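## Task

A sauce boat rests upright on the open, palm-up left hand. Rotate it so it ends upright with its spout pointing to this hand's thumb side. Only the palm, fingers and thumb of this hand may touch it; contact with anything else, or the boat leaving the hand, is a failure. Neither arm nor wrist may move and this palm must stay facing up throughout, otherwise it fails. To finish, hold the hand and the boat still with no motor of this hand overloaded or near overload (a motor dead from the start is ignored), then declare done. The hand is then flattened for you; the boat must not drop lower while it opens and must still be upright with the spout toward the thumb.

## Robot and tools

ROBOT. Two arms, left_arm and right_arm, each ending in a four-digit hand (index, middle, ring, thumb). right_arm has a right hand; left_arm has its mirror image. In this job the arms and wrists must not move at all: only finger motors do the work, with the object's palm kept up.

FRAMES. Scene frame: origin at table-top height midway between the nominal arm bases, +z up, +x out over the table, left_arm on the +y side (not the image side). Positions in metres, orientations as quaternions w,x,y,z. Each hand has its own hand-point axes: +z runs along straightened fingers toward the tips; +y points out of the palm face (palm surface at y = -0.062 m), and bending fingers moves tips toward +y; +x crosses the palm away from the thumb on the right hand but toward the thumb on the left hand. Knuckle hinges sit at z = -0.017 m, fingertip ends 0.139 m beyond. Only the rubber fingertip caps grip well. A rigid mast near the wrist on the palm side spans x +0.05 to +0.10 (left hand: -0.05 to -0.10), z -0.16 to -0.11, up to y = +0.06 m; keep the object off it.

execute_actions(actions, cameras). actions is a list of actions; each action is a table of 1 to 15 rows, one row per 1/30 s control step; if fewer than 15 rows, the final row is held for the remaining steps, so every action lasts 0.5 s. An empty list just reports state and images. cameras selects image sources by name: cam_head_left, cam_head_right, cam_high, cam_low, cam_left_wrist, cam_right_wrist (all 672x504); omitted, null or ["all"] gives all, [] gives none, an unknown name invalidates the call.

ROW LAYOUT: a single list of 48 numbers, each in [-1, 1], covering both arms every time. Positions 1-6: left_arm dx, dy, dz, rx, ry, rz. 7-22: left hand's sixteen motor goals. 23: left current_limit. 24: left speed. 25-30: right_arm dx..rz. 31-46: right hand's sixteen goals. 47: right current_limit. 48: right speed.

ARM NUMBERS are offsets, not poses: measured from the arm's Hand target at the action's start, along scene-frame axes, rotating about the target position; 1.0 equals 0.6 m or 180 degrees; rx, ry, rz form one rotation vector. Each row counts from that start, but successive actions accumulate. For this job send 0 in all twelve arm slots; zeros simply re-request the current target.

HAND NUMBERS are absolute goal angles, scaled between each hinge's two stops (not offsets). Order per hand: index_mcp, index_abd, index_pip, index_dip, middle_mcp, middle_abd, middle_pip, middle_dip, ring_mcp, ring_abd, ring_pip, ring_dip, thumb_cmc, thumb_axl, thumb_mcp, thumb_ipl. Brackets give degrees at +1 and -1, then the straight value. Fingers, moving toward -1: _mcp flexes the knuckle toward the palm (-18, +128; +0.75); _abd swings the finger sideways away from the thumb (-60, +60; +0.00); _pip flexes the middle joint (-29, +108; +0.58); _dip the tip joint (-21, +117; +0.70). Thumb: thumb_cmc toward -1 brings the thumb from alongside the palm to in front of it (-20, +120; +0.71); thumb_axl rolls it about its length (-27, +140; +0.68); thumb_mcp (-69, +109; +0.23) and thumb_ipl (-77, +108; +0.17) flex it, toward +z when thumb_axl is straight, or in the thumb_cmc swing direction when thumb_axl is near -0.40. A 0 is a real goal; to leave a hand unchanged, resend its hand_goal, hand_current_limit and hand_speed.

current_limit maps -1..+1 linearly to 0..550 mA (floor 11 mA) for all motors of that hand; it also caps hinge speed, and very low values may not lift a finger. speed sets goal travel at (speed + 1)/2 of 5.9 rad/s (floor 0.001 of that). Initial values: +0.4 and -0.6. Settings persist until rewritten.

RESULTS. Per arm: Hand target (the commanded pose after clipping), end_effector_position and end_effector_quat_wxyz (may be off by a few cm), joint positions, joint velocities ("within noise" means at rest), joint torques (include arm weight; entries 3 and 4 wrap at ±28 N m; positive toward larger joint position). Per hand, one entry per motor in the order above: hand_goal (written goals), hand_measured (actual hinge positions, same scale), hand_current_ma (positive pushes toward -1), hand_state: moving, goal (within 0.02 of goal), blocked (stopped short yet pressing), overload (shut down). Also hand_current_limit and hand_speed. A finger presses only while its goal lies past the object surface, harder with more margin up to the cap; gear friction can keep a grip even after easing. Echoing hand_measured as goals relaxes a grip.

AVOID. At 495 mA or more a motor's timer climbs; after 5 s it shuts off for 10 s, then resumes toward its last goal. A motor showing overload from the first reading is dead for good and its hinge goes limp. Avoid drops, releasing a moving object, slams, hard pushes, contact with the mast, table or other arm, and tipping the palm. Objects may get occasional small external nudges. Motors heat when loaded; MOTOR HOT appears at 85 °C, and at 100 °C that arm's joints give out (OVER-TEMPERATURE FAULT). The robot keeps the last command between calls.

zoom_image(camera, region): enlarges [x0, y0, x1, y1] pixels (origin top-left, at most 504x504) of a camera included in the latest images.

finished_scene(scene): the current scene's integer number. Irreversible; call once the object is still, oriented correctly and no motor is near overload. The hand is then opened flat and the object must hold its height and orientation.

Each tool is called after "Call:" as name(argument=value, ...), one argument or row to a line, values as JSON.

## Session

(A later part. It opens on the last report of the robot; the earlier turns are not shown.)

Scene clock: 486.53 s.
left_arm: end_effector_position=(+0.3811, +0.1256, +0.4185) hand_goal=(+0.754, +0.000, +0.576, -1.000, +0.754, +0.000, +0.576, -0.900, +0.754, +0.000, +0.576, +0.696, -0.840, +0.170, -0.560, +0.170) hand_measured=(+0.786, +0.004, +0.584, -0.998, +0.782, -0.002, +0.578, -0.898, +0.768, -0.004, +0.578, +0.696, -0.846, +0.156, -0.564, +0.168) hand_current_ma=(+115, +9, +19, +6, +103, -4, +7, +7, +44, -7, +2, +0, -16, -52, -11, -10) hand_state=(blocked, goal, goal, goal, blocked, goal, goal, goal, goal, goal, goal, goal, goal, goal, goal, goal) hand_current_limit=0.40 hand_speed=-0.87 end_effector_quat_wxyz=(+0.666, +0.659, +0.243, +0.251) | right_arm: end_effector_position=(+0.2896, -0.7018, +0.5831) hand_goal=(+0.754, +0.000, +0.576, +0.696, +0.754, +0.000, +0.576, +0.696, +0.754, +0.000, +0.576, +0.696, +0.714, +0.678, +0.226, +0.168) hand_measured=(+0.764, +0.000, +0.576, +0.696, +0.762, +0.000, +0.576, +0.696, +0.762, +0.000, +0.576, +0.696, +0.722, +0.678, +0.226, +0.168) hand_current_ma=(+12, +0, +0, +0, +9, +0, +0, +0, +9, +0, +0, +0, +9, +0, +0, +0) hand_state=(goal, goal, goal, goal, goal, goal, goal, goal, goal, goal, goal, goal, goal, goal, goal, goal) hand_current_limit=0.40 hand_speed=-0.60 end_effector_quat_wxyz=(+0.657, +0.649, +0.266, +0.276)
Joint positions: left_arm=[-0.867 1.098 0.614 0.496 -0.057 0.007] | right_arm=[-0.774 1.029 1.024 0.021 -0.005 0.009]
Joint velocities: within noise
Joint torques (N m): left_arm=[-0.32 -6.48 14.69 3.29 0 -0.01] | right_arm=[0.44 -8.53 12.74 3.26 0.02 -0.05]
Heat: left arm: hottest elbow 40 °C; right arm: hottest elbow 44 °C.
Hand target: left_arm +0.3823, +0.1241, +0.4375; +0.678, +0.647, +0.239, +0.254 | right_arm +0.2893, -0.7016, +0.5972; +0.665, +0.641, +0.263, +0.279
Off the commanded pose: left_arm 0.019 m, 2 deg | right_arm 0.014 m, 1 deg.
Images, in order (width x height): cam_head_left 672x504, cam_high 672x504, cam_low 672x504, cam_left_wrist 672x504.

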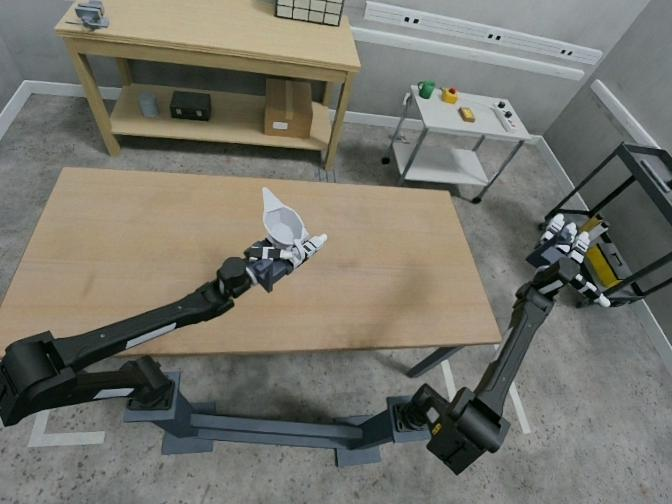

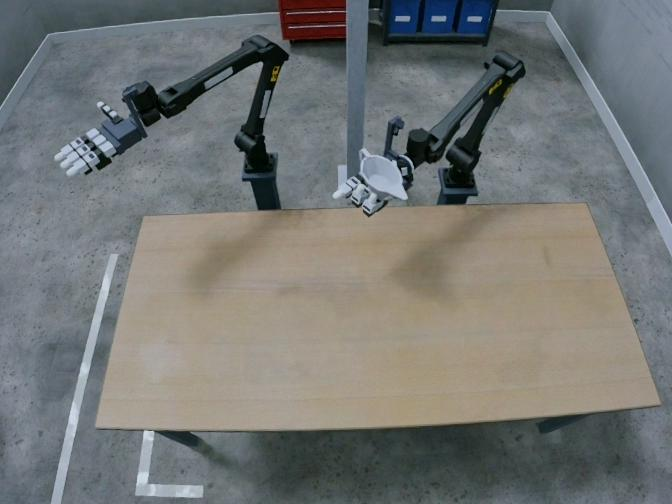

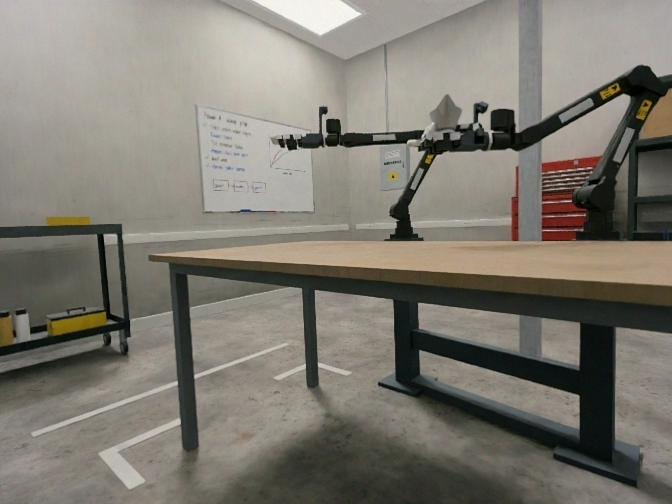

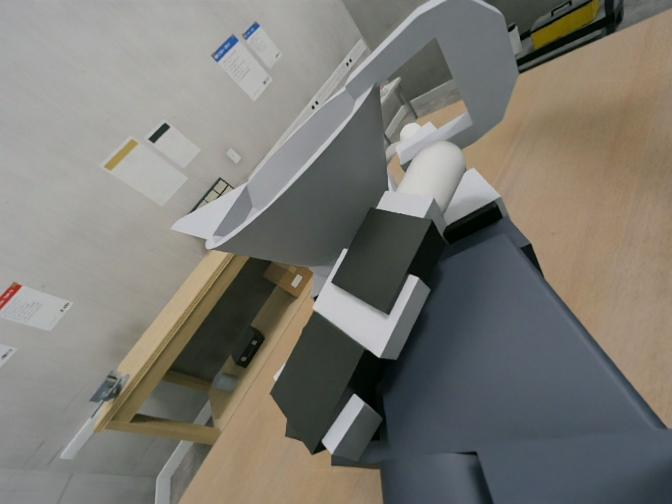

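Call:
execute_actions(
  actions=[
    [[0,0,0,0,0,0,0.754,0,0.576,-1.0,0.754,0,0.576,-0.9,0.754,0,0.576,0.696,-0.87,0.23,-0.57,0.17,0.4,-0.87,0,0,0,0,0,0,0.754,0,0.576,0.696,0.754,0,0.576,0.696,0.754,0,0.576,0.696,0.714,0.678,0.226,0.168,0.4,-0.6]],
    [[0,0,0,0,0,0,0.754,0,0.576,-1.0,0.754,0,0.576,-0.9,0.754,0,0.576,0.696,-0.9,0.29,-0.57,0.17,0.4,-0.87,0,0,0,0,0,0,0.754,0,0.576,0.696,0.754,0,0.576,0.696,0.754,0,0.576,0.696,0.714,0.678,0.226,0.168,0.4,-0.6]],
  ],
  cameras=["cam_head_left","cam_high","cam_low","cam_left_wrist"],
)

Call:
zoom_image(
  camera="cam_head_left",
  region=[230, 175, 340, 280],
)

Call:
zoom_image(
  camera="cam_high",
  region=[325, 140, 435, 225],
)

Call:
zoom_image(
  camera="cam_low",
  region=[395, 85, 505, 165],
)

Scene clock: 494.53 s.
left_arm: end_effector_position=(+0.3811, +0.1256, +0.4185) hand_goal=(+0.754, +0.000, +0.576, -1.000, +0.754, +0.000, +0.576, -0.900, +0.754, +0.000, +0.576, +0.696, -0.900, +0.290, -0.570, +0.170) hand_measured=(+0.786, +0.004, +0.584, -0.998, +0.782, -0.002, +0.578, -0.898, +0.768, -0.004, +0.578, +0.696, -0.906, +0.274, -0.572, +0.168) hand_current_ma=(+115, +9, +19, +6, +103, -4, +7, +7, +44, -7, +2, +0, -15, -63, -9, -8) hand_state=(blocked, goal, goal, goal, blocked, goal, goal, goal, goal, goal, goal, goal, goal, goal, goal, goal) hand_current_limit=0.40 hand_speed=-0.87 end_effector_quat_wxyz=(+0.666, +0.659, +0.243, +0.251) | right_arm: end_effector_position=(+0.2896, -0.7018, +0.5831) hand_goal=(+0.754, +0.000, +0.576, +0.696, +0.754, +0.000, +0.576, +0.696, +0.754, +0.000, +0.576, +0.696, +0.714, +0.678, +0.226, +0.168) hand_measured=(+0.764, +0.000, +0.576, +0.696, +0.762, +0.000, +0.576, +0.696, +0.762, +0.000, +0.576, +0.696, +0.722, +0.678, +0.226, +0.168) hand_current_ma=(+12, +0, +0, +0, +9, +0, +0, +0, +9, +0, +0, +0, +9, +0, +0, +0) hand_state=(goal, goal, goal, goal, goal, goal, goal, goal, goal, goal, goal, goal, goal, goal, goal, goal) hand_current_limit=0.40 hand_speed=-0.60 end_effector_quat_wxyz=(+0.657, +0.649, +0.266, +0.276)
Joint positions: left_arm=[-0.867 1.098 0.614 0.496 -0.057 0.007] | right_arm=[-0.774 1.029 1.024 0.021 -0.005 0.009]
Joint velocities: within noise
Joint torques (N m): left_arm=[-0.44 -6.42 14.71 3.29 -0.01 -0.01] | right_arm=[0.38 -8.53 12.74 3.28 0.02 -0.05]
Heat: left arm: hottest elbow 40 °C; right arm: hottest elbow 44 °C.
Hand target: left_arm +0.3823, +0.1241, +0.4375; +0.678, +0.647, +0.239, +0.254 | right_arm +0.2893, -0.7016, +0.5972; +0.665, +0.641, +0.263, +0.279
Off the commanded pose: left_arm 0.019 m, 2 deg | right_arm 0.014 m, 1 deg.
Images, in order (width x height): cam_head_left 672x504, cam_high 672x504, cam_low 672x504, cam_left_wrist 672x504.

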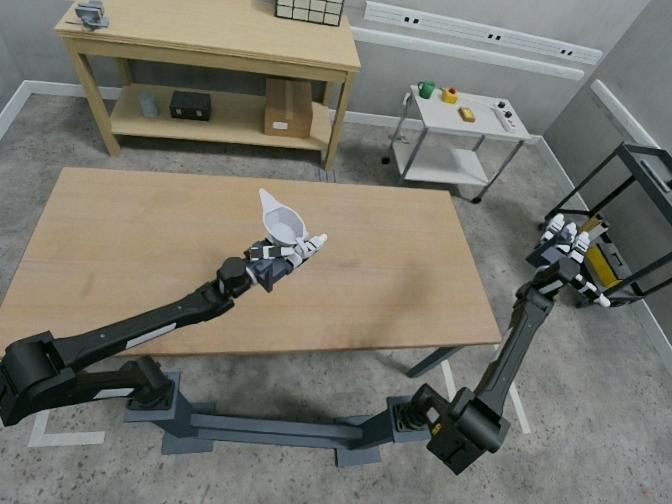

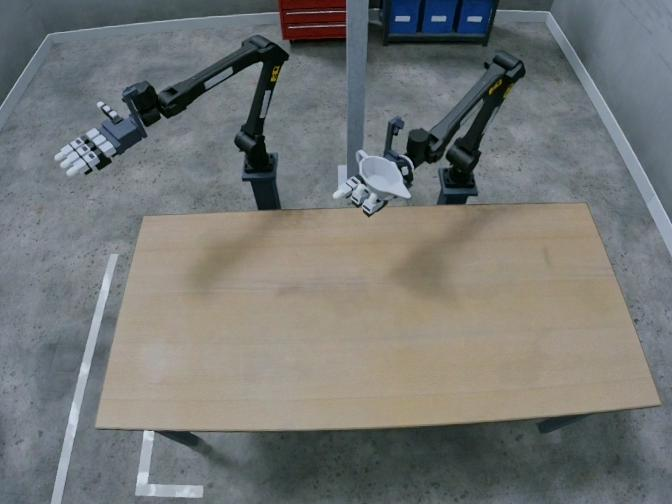

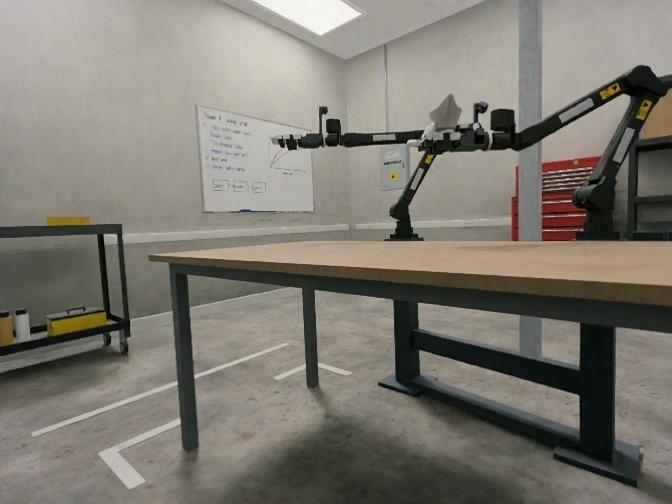

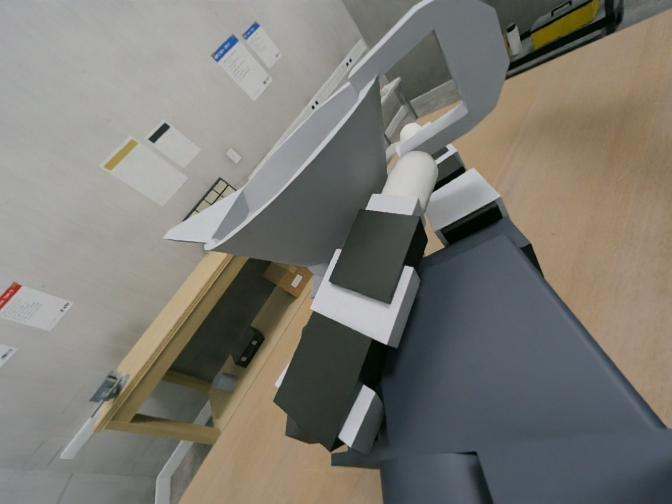

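Scaled by 4.582 from the camera's 672x504 image, which has a finer 960x720 frame.

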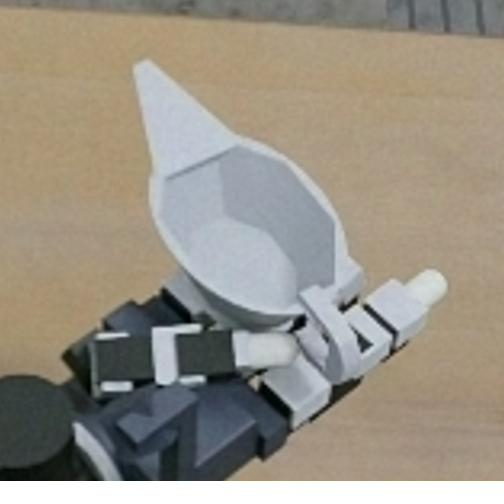

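Scaled by 4.582 from the camera's 672x504 image, which has a finer 960x720 frame.

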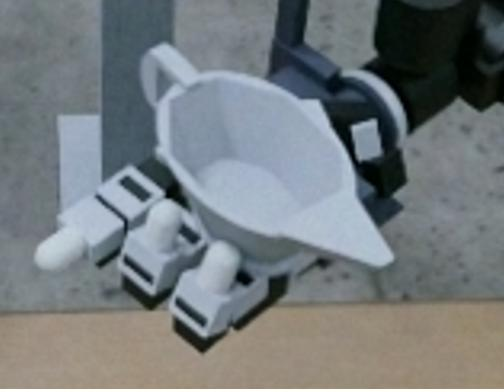

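Scaled by 4.582 from the camera's 672x504 image, which has a finer 960x720 frame.

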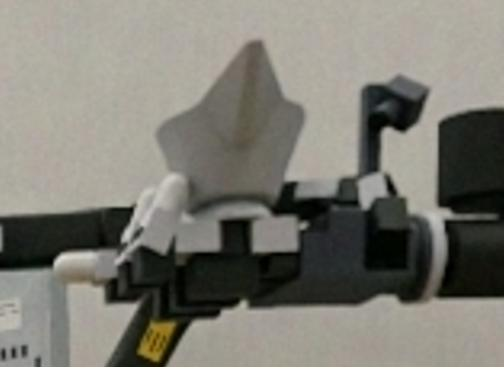

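Call:
execute_actions(
  actions=[
    [[0,0,0,0,0,0,0.754,0,0.576,-1.0,0.754,0,0.576,-0.9,0.754,0,0.576,0.696,-0.92,0.34,-0.57,0.17,0.4,-0.87,0,0,0,0,0,0,0.754,0,0.576,0.696,0.754,0,0.576,0.696,0.754,0,0.576,0.696,0.714,0.678,0.226,0.168,0.4,-0.6]],
    [[0,0,0,0,0,0,0.754,0,0.576,-1.0,0.754,0,0.576,-0.9,0.754,0,0.576,0.696,-0.94,0.39,-0.57,0.17,0.4,-0.87,0,0,0,0,0,0,0.754,0,0.576,0.696,0.754,0,0.576,0.696,0.754,0,0.576,0.696,0.714,0.678,0.226,0.168,0.4,-0.6]],
  ],
  cameras=["cam_head_left","cam_high","cam_low","cam_left_wrist"],
)

Call:
zoom_image(
  camera="cam_head_left",
  region=[230, 175, 340, 280],
)

Call:
zoom_image(
  camera="cam_high",
  region=[325, 140, 435, 225],
)

Call:
zoom_image(
  camera="cam_low",
  region=[395, 85, 505, 165],
)

Scene clock: 503.90 s.
left_arm: end_effector_position=(+0.3811, +0.1256, +0.4185) hand_goal=(+0.754, +0.000, +0.576, -1.000, +0.754, +0.000, +0.576, -0.900, +0.754, +0.000, +0.576, +0.696, -0.940, +0.390, -0.570, +0.170) hand_measured=(+0.786, +0.004, +0.584, -0.998, +0.782, -0.002, +0.578, -0.898, +0.768, -0.004, +0.578, +0.696, -0.952, +0.344, -0.570, +0.170) hand_current_ma=(+115, +9, +19, +6, +103, -4, +7, +7, +44, -7, +2, +0, -39, -208, +0, +1) hand_state=(blocked, goal, goal, goal, blocked, goal, goal, goal, goal, goal, goal, goal, goal, blocked, goal, goal) hand_current_limit=0.40 hand_speed=-0.87 end_effector_quat_wxyz=(+0.666, +0.659, +0.243, +0.251) | right_arm: end_effector_position=(+0.2896, -0.7018, +0.5831) hand_goal=(+0.754, +0.000, +0.576, +0.696, +0.754, +0.000, +0.576, +0.696, +0.754, +0.000, +0.576, +0.696, +0.714, +0.678, +0.226, +0.168) hand_measured=(+0.764, +0.000, +0.576, +0.696, +0.762, +0.000, +0.576, +0.696, +0.762, +0.000, +0.576, +0.696, +0.722, +0.678, +0.226, +0.168) hand_current_ma=(+12, +0, +0, +0, +9, +0, +0, +0, +9, +0, +0, +0, +9, +0, +0, +0) hand_state=(goal, goal, goal, goal, goal, goal, goal, goal, goal, goal, goal, goal, goal, goal, goal, goal) hand_current_limit=0.40 hand_speed=-0.60 end_effector_quat_wxyz=(+0.657, +0.649, +0.266, +0.276)
Joint positions: left_arm=[-0.867 1.098 0.614 0.496 -0.057 0.007] | right_arm=[-0.774 1.029 1.024 0.021 -0.005 0.009]
Joint velocities: within noise
Joint torques (N m): left_arm=[-0.38 -6.42 14.74 3.29 0.01 -0.01] | right_arm=[0.44 -8.53 12.75 3.28 0.02 -0.05]
Heat: left arm: hottest elbow 40 °C; right arm: hottest elbow 44 °C.
Hand target: left_arm +0.3823, +0.1241, +0.4375; +0.678, +0.647, +0.239, +0.254 | right_arm +0.2893, -0.7016, +0.5972; +0.665, +0.641, +0.263, +0.279
Off the commanded pose: left_arm 0.019 m, 2 deg | right_arm 0.014 m, 1 deg.
Images, in order (width x height): cam_head_left 672x504, cam_high 672x504, cam_low 672x504, cam_left_wrist 672x504.

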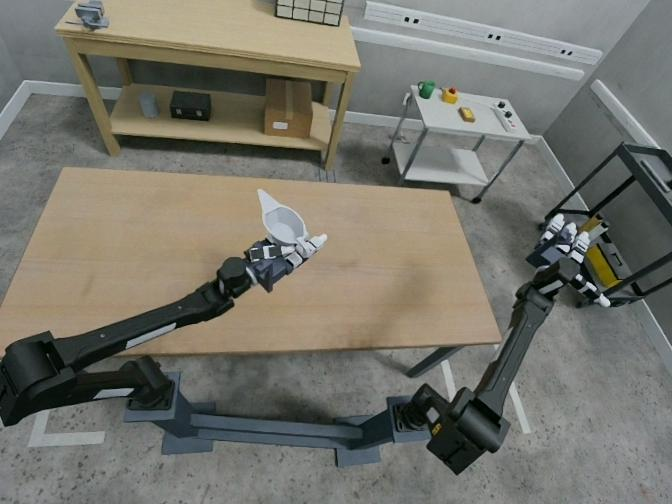

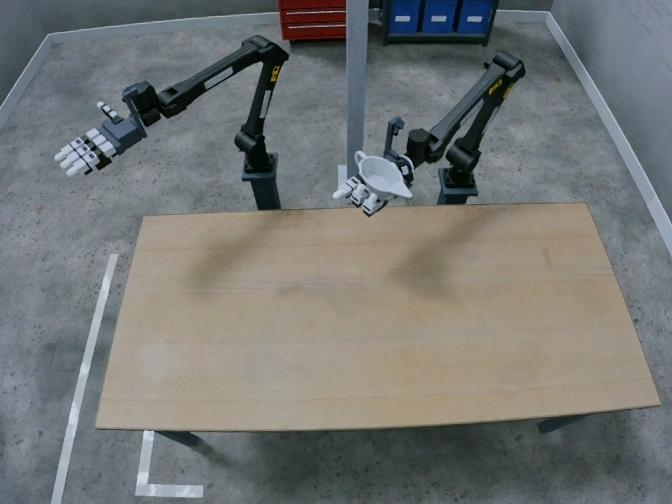

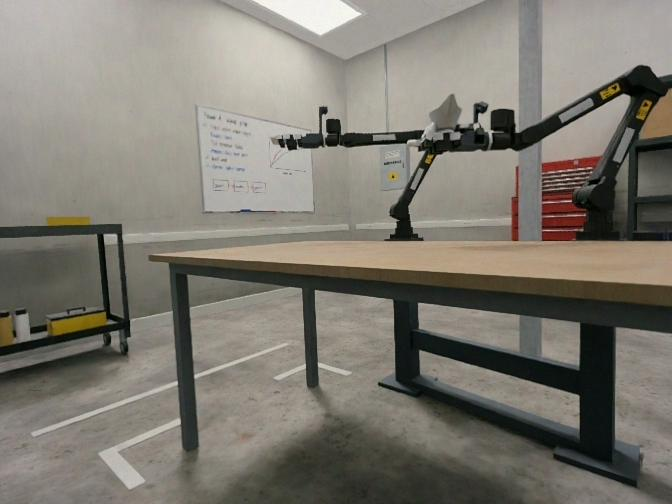

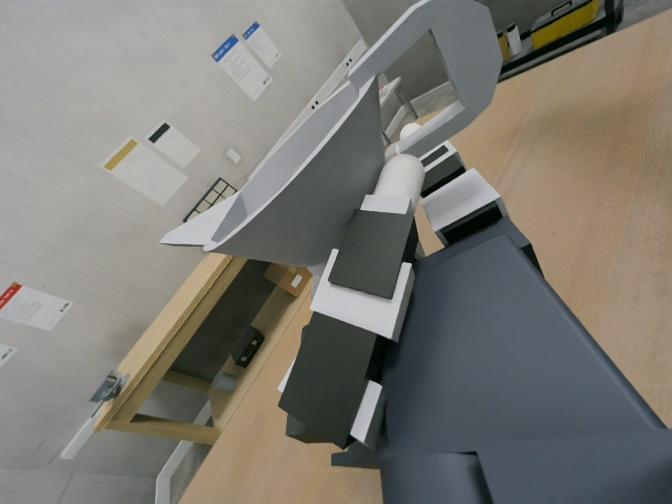

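Scaled by 4.582 from the camera's 672x504 image, which has a finer 960x720 frame.

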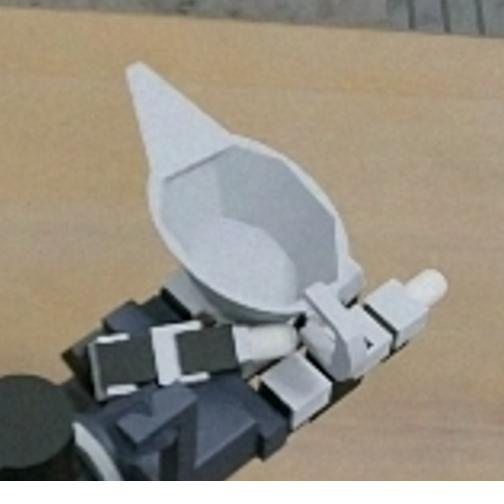

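Scaled by 4.582 from the camera's 672x504 image, which has a finer 960x720 frame.

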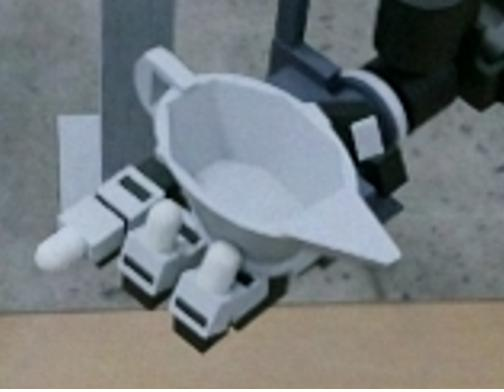

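Scaled by 4.582 from the camera's 672x504 image, which has a finer 960x720 frame.

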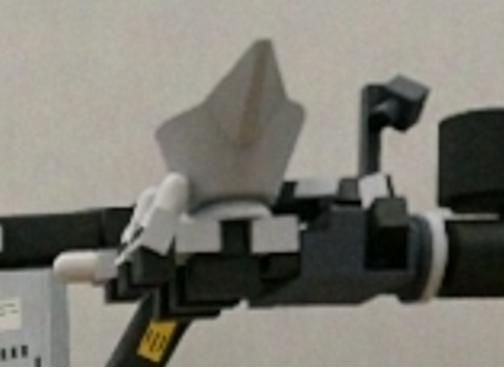

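Call:
execute_actions(
  actions=[
    [[0,0,0,0,0,0,0.754,0.2,0.576,-1.0,0.754,0,0.576,-0.9,0.754,0,0.576,0.696,-0.94,0.38,-0.57,0.17,0.4,-0.88,0,0,0,0,0,0,0.754,0,0.576,0.696,0.754,0,0.576,0.696,0.754,0,0.576,0.696,0.714,0.678,0.226,0.168,0.4,-0.6]],
    [[0,0,0,0,0,0,0.754,0.4,0.576,-1.0,0.754,0,0.576,-0.9,0.754,0,0.576,0.696,-0.94,0.38,-0.57,0.17,0.4,-0.88,0,0,0,0,0,0,0.754,0,0.576,0.696,0.754,0,0.576,0.696,0.754,0,0.576,0.696,0.714,0.678,0.226,0.168,0.4,-0.6]],
  ],
  cameras=["cam_head_left","cam_high","cam_low","cam_left_wrist"],
)

Call:
zoom_image(
  camera="cam_head_left",
  region=[230, 175, 340, 280],
)

Call:
zoom_image(
  camera="cam_high",
  region=[325, 140, 435, 225],
)

Call:
zoom_image(
  camera="cam_low",
  region=[395, 85, 505, 165],
)

Scene clock: 522.03 s.
left_arm: end_effector_position=(+0.3811, +0.1256, +0.4185) hand_goal=(+0.754, +0.400, +0.576, -1.000, +0.754, +0.000, +0.576, -0.900, +0.754, +0.000, +0.576, +0.696, -0.940, +0.380, -0.570, +0.170) hand_measured=(+0.786, +0.394, +0.582, -0.998, +0.782, -0.002, +0.578, -0.898, +0.768, -0.004, +0.578, +0.696, -0.952, +0.358, -0.572, +0.170) hand_current_ma=(+115, -15, +19, +6, +103, -4, +7, +7, +44, -7, +2, +0, -39, -91, -9, +1) hand_state=(blocked, goal, goal, goal, blocked, goal, goal, goal, goal, goal, goal, goal, goal, blocked, goal, goal) hand_current_limit=0.40 hand_speed=-0.88 end_effector_quat_wxyz=(+0.666, +0.659, +0.243, +0.251) | right_arm: end_effector_position=(+0.2896, -0.7018, +0.5831) hand_goal=(+0.754, +0.000, +0.576, +0.696, +0.754, +0.000, +0.576, +0.696, +0.754, +0.000, +0.576, +0.696, +0.714, +0.678, +0.226, +0.168) hand_measured=(+0.764, +0.000, +0.576, +0.696, +0.762, +0.000, +0.576, +0.696, +0.762, +0.000, +0.576, +0.696, +0.722, +0.678, +0.226, +0.168) hand_current_ma=(+12, +0, +0, +0, +9, +0, +0, +0, +9, +0, +0, +0, +9, +0, +0, +0) hand_state=(goal, goal, goal, goal, goal, goal, goal, goal, goal, goal, goal, goal, goal, goal, goal, goal) hand_current_limit=0.40 hand_speed=-0.60 end_effector_quat_wxyz=(+0.657, +0.649, +0.266, +0.276)
Joint positions: left_arm=[-0.867 1.098 0.614 0.496 -0.057 0.007] | right_arm=[-0.774 1.029 1.024 0.021 -0.005 0.009]
Joint velocities: within noise
Joint torques (N m): left_arm=[-0.26 -6.59 14.71 3.3 0.01 0.01] | right_arm=[0.38 -8.53 12.74 3.28 0.02 -0.06]
Heat: left arm: hottest elbow 40 °C; right arm: hottest elbow 44 °C.
Hand target: left_arm +0.3823, +0.1241, +0.4375; +0.678, +0.647, +0.239, +0.254 | right_arm +0.2893, -0.7016, +0.5972; +0.665, +0.641, +0.263, +0.279
Off the commanded pose: left_arm 0.019 m, 2 deg | right_arm 0.014 m, 1 deg.
Images, in order (width x height): cam_head_left 672x504, cam_high 672x504, cam_low 672x504, cam_left_wrist 672x504.

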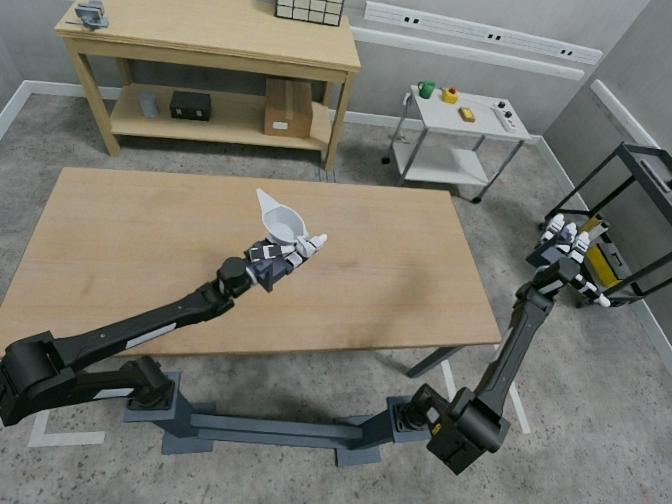

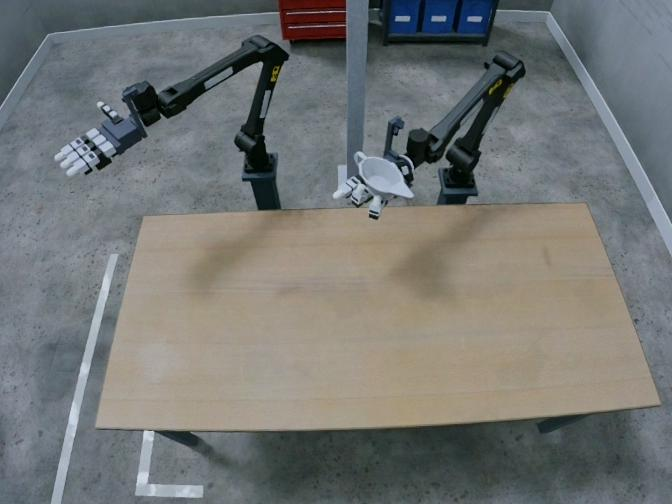

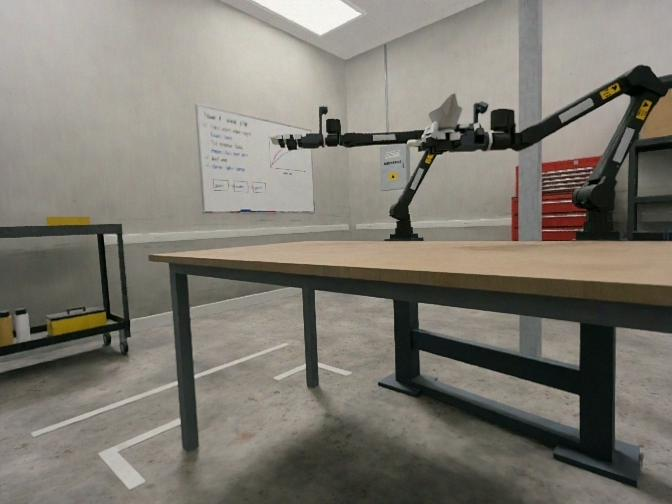

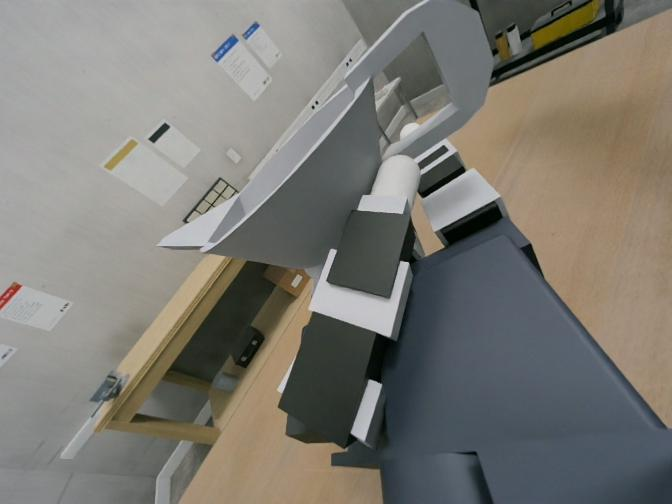

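Scaled by 4.582 from the camera's 672x504 image, which has a finer 960x720 frame.

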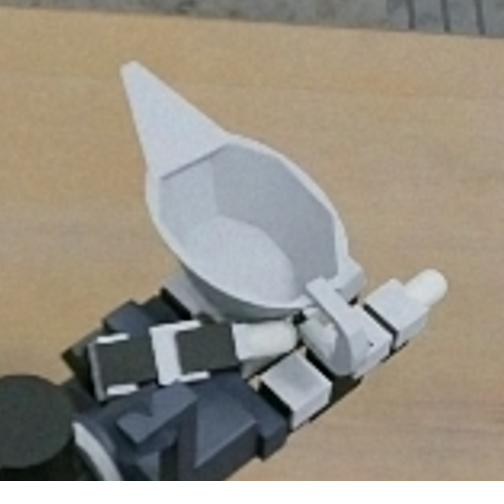

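Scaled by 4.582 from the camera's 672x504 image, which has a finer 960x720 frame.

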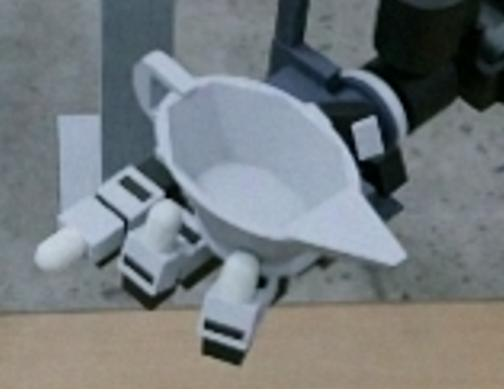

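Scaled by 4.582 from the camera's 672x504 image, which has a finer 960x720 frame.

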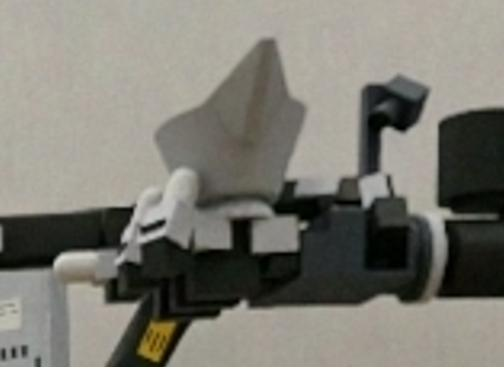

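Call:
execute_actions(
  actions=[
    [[0,0,0,0,0,0,0.754,0.6,0.576,-1.0,0.754,0,0.576,-0.9,0.754,0,0.576,0.696,-0.94,0.39,-0.57,0.17,0.4,-0.88,0,0,0,0,0,0,0.754,0,0.576,0.696,0.754,0,0.576,0.696,0.754,0,0.576,0.696,0.714,0.678,0.226,0.168,0.4,-0.6]],
    [[0,0,0,0,0,0,0.754,0.75,0.576,-1.0,0.754,0,0.576,-0.9,0.754,0,0.576,0.696,-0.94,0.40,-0.57,0.17,0.4,-0.88,0,0,0,0,0,0,0.754,0,0.576,0.696,0.754,0,0.576,0.696,0.754,0,0.576,0.696,0.714,0.678,0.226,0.168,0.4,-0.6]],
  ],
  cameras=["cam_head_left","cam_high","cam_low","cam_left_wrist"],
)

Call:
zoom_image(
  camera="cam_head_left",
  region=[230, 175, 340, 280],
)

Call:
zoom_image(
  camera="cam_high",
  region=[325, 140, 435, 225],
)

Call:
zoom_image(
  camera="cam_low",
  region=[395, 85, 505, 165],
)

Scene clock: 531.93 s.
left_arm: end_effector_position=(+0.3811, +0.1256, +0.4185) hand_goal=(+0.754, +0.750, +0.576, -1.000, +0.754, +0.000, +0.576, -0.900, +0.754, +0.000, +0.576, +0.696, -0.940, +0.400, -0.570, +0.170) hand_measured=(+0.786, +0.744, +0.582, -0.998, +0.782, -0.002, +0.578, -0.898, +0.768, -0.004, +0.578, +0.696, -0.952, +0.376, -0.576, +0.170) hand_current_ma=(+115, -14, +17, +6, +103, -4, +7, +7, +44, -7, +2, +0, -39, -102, -20, -2) hand_state=(blocked, goal, goal, goal, blocked, goal, goal, goal, goal, goal, goal, goal, goal, blocked, goal, goal) hand_current_limit=0.40 hand_speed=-0.88 end_effector_quat_wxyz=(+0.666, +0.659, +0.243, +0.251) | right_arm: end_effector_position=(+0.2896, -0.7018, +0.5831) hand_goal=(+0.754, +0.000, +0.576, +0.696, +0.754, +0.000, +0.576, +0.696, +0.754, +0.000, +0.576, +0.696, +0.714, +0.678, +0.226, +0.168) hand_measured=(+0.764, +0.000, +0.576, +0.696, +0.762, +0.000, +0.576, +0.696, +0.762, +0.000, +0.576, +0.696, +0.722, +0.678, +0.226, +0.168) hand_current_ma=(+12, +0, +0, +0, +9, +0, +0, +0, +9, +0, +0, +0, +9, +0, +0, +0) hand_state=(goal, goal, goal, goal, goal, goal, goal, goal, goal, goal, goal, goal, goal, goal, goal, goal) hand_current_limit=0.40 hand_speed=-0.60 end_effector_quat_wxyz=(+0.657, +0.649, +0.266, +0.276)
Joint positions: left_arm=[-0.867 1.098 0.614 0.496 -0.057 0.007] | right_arm=[-0.774 1.029 1.024 0.021 -0.005 0.009]
Joint velocities: within noise
Joint torques (N m): left_arm=[-0.44 -6.53 14.65 3.33 0.01 0.01] | right_arm=[0.38 -8.47 12.74 3.28 0.02 -0.06]
Heat: left arm: hottest elbow 40 °C; right arm: hottest elbow 44 °C.
Hand target: left_arm +0.3823, +0.1241, +0.4375; +0.678, +0.647, +0.239, +0.254 | right_arm +0.2893, -0.7016, +0.5972; +0.665, +0.641, +0.263, +0.279
Off the commanded pose: left_arm 0.019 m, 2 deg | right_arm 0.014 m, 1 deg.
Images, in order (width x height): cam_head_left 672x504, cam_high 672x504, cam_low 672x504, cam_left_wrist 672x504.

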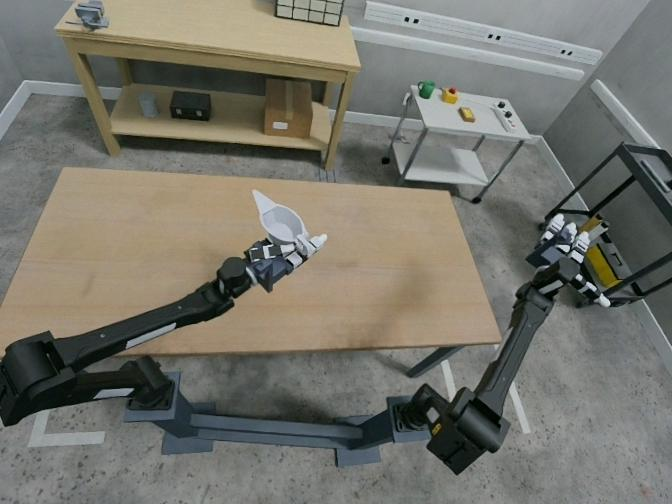

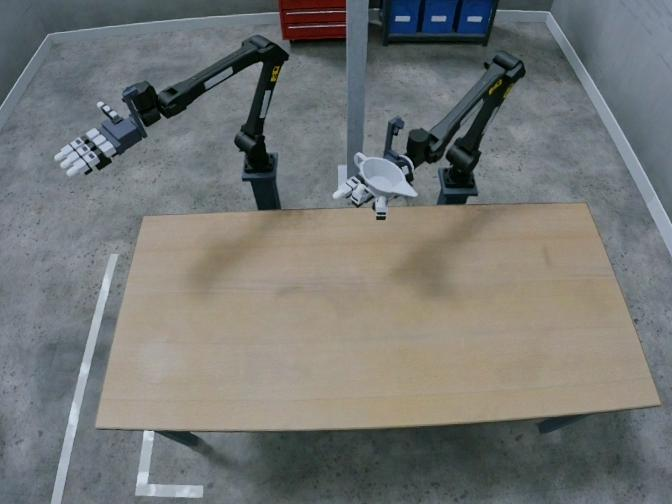

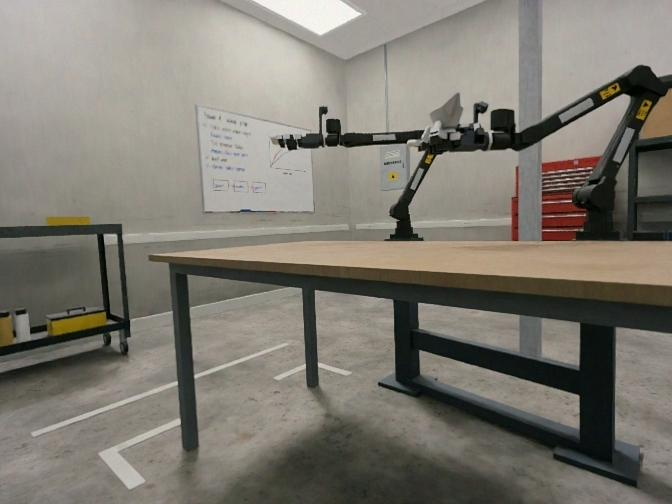

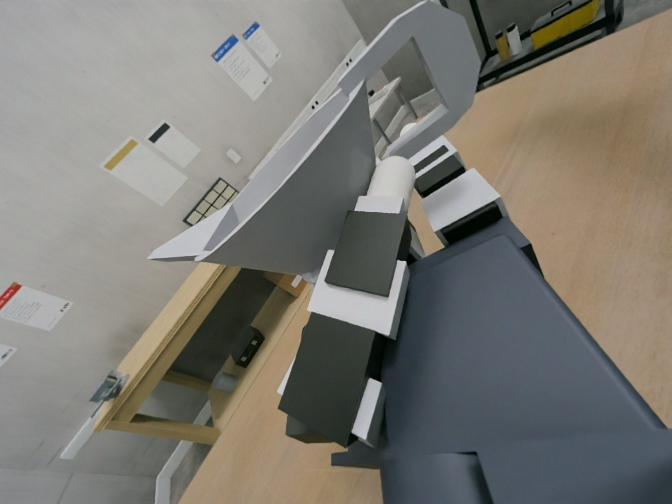

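Scaled by 4.582 from the camera's 672x504 image, which has a finer 960x720 frame.

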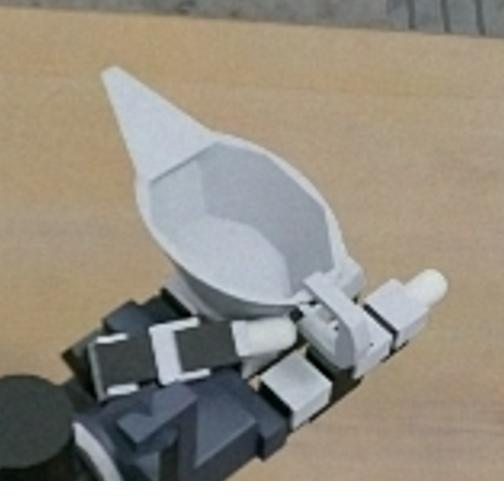

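Scaled by 4.582 from the camera's 672x504 image, which has a finer 960x720 frame.

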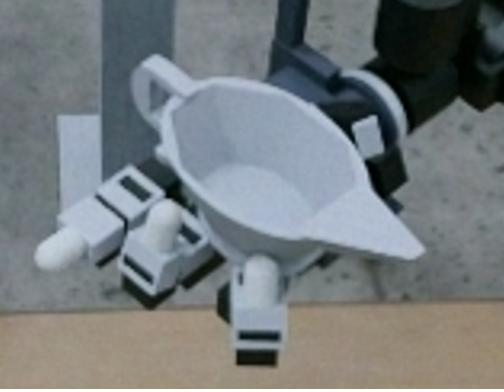

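Scaled by 4.582 from the camera's 672x504 image, which has a finer 960x720 frame.

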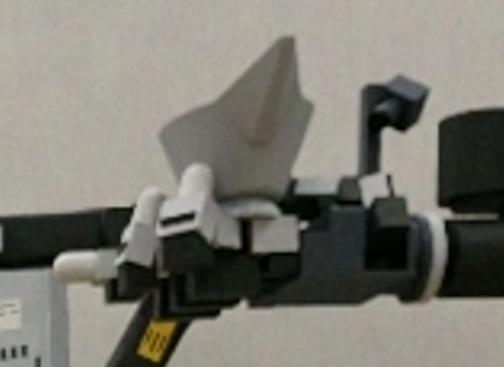

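Call:
execute_actions(
  actions=[
    [[0,0,0,0,0,0,0.754,0.88,0.576,-1.0,0.754,0,0.576,-0.9,0.754,0,0.576,0.696,-0.94,0.41,-0.57,0.17,0.4,-0.88,0,0,0,0,0,0,0.754,0,0.576,0.696,0.754,0,0.576,0.696,0.754,0,0.576,0.696,0.714,0.678,0.226,0.168,0.4,-0.6]],
    [[0,0,0,0,0,0,0.754,0.98,0.576,-1.0,0.754,0,0.576,-0.9,0.754,0,0.576,0.696,-0.94,0.42,-0.57,0.17,0.4,-0.88,0,0,0,0,0,0,0.754,0,0.576,0.696,0.754,0,0.576,0.696,0.754,0,0.576,0.696,0.714,0.678,0.226,0.168,0.4,-0.6]],
  ],
  cameras=["cam_head_left","cam_high","cam_low","cam_left_wrist"],
)

Call:
zoom_image(
  camera="cam_head_left",
  region=[230, 175, 340, 280],
)

Call:
zoom_image(
  camera="cam_high",
  region=[325, 140, 435, 225],
)

Call:
zoom_image(
  camera="cam_low",
  region=[395, 85, 505, 165],
)

Scene clock: 540.70 s.
left_arm: end_effector_position=(+0.3811, +0.1256, +0.4185) hand_goal=(+0.754, +0.980, +0.576, -1.000, +0.754, +0.000, +0.576, -0.900, +0.754, +0.000, +0.576, +0.696, -0.940, +0.420, -0.570, +0.170) hand_measured=(+0.786, +0.974, +0.582, -0.998, +0.782, -0.002, +0.578, -0.898, +0.768, -0.004, +0.578, +0.696, -0.952, +0.388, -0.576, +0.170) hand_current_ma=(+115, -16, +17, +6, +103, -4, +7, +7, +44, -7, +2, +0, -40, -135, -21, -2) hand_state=(blocked, goal, goal, goal, blocked, goal, goal, goal, goal, goal, goal, goal, goal, blocked, goal, goal) hand_current_limit=0.40 hand_speed=-0.88 end_effector_quat_wxyz=(+0.666, +0.659, +0.243, +0.251) | right_arm: end_effector_position=(+0.2896, -0.7018, +0.5831) hand_goal=(+0.754, +0.000, +0.576, +0.696, +0.754, +0.000, +0.576, +0.696, +0.754, +0.000, +0.576, +0.696, +0.714, +0.678, +0.226, +0.168) hand_measured=(+0.764, +0.000, +0.576, +0.696, +0.762, +0.000, +0.576, +0.696, +0.762, +0.000, +0.576, +0.696, +0.722, +0.678, +0.226, +0.168) hand_current_ma=(+12, +0, +0, +0, +9, +0, +0, +0, +9, +0, +0, +0, +9, +0, +0, +0) hand_state=(goal, goal, goal, goal, goal, goal, goal, goal, goal, goal, goal, goal, goal, goal, goal, goal) hand_current_limit=0.40 hand_speed=-0.60 end_effector_quat_wxyz=(+0.657, +0.649, +0.266, +0.276)
Joint positions: left_arm=[-0.867 1.098 0.614 0.496 -0.057 0.007] | right_arm=[-0.774 1.029 1.024 0.021 -0.005 0.009]
Joint velocities: within noise
Joint torques (N m): left_arm=[-0.44 -6.42 14.68 3.28 0 0.02] | right_arm=[0.44 -8.59 12.74 3.29 0.02 -0.06]
Heat: left arm: hottest elbow 40 °C; right arm: hottest elbow 44 °C.
Hand target: left_arm +0.3823, +0.1241, +0.4375; +0.678, +0.647, +0.239, +0.254 | right_arm +0.2893, -0.7016, +0.5972; +0.665, +0.641, +0.263, +0.279
Off the commanded pose: left_arm 0.019 m, 2 deg | right_arm 0.014 m, 1 deg.
Images, in order (width x height): cam_head_left 672x504, cam_high 672x504, cam_low 672x504, cam_left_wrist 672x504.

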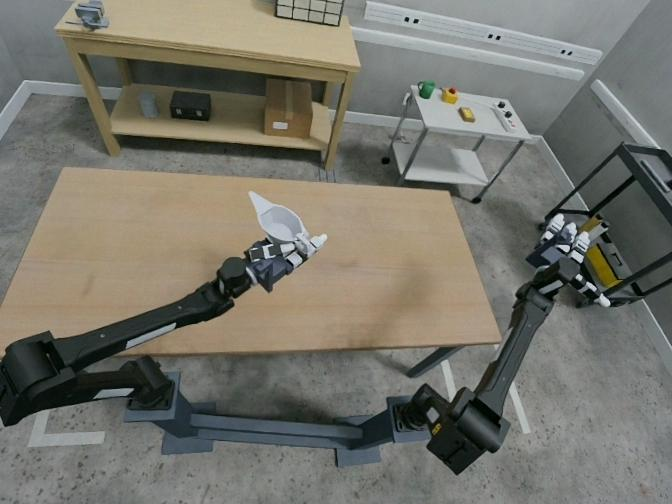

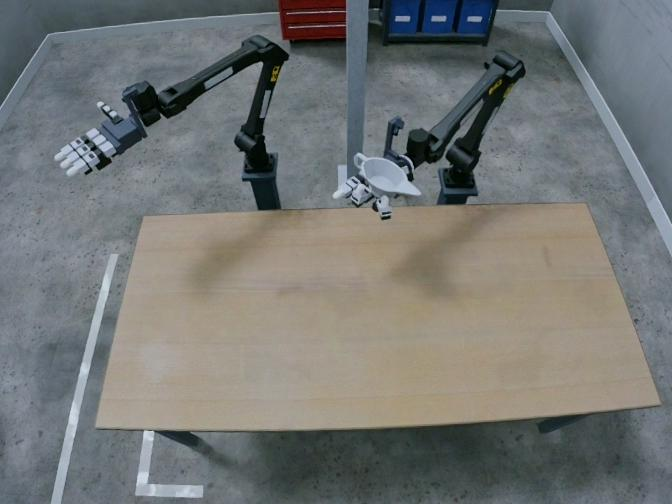

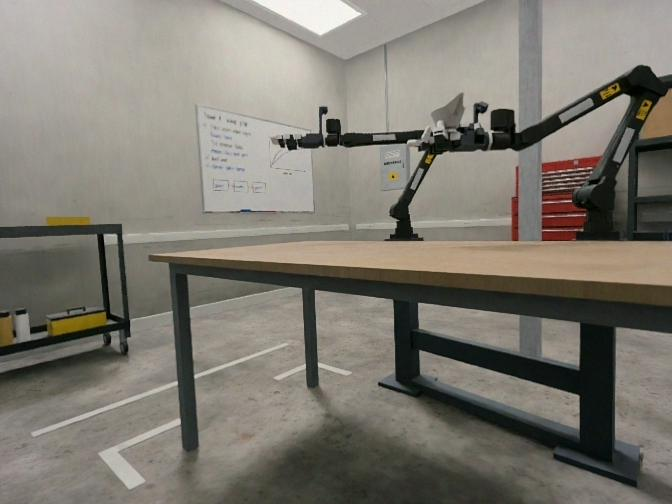

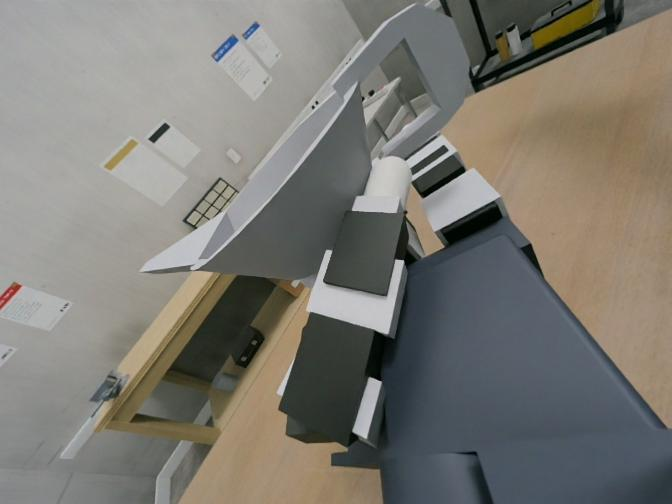

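Scaled by 4.582 from the camera's 672x504 image, which has a finer 960x720 frame.

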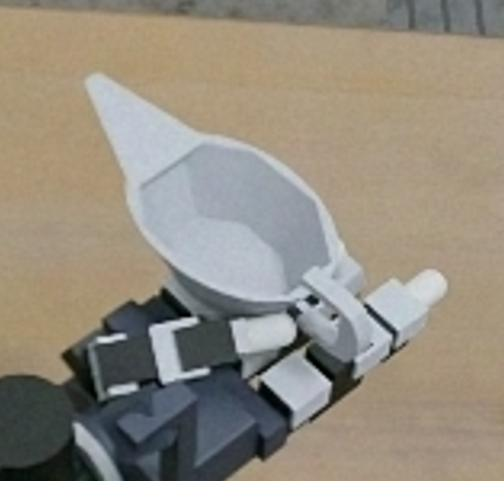

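Scaled by 4.582 from the camera's 672x504 image, which has a finer 960x720 frame.

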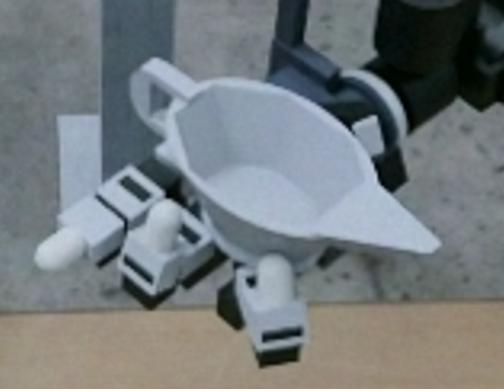

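Scaled by 4.582 from the camera's 672x504 image, which has a finer 960x720 frame.

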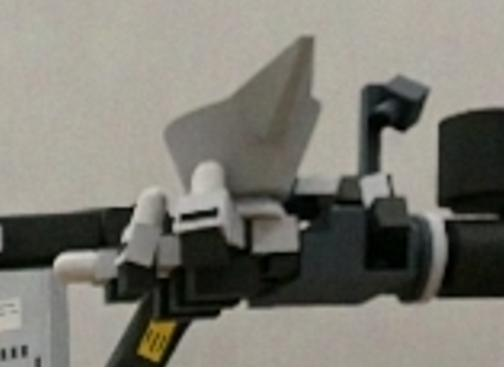

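Call:
zoom_image(
  camera="cam_low",
  region=[420, 85, 485, 155],
)

Call:
zoom_image(
  camera="cam_head_right",
  region=[200, 170, 310, 280],
)

Scaled by 7.200 from the camera's 672x504 image, which has a finer 960x720 frame.

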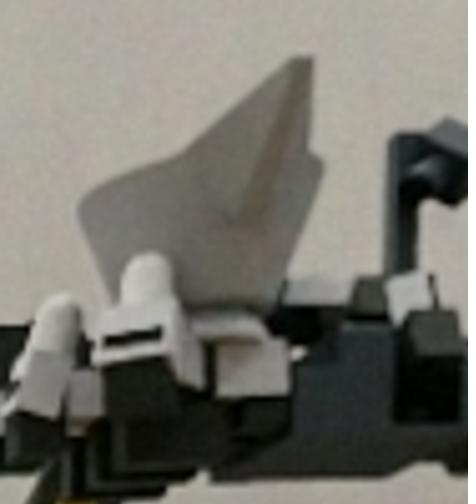

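This scene's latest camera images include none from cam_head_right. They are from: cam_head_left, cam_high, cam_low, cam_left_wrist. cam_head_right's image comes with the result of a call that names it in "cameras".


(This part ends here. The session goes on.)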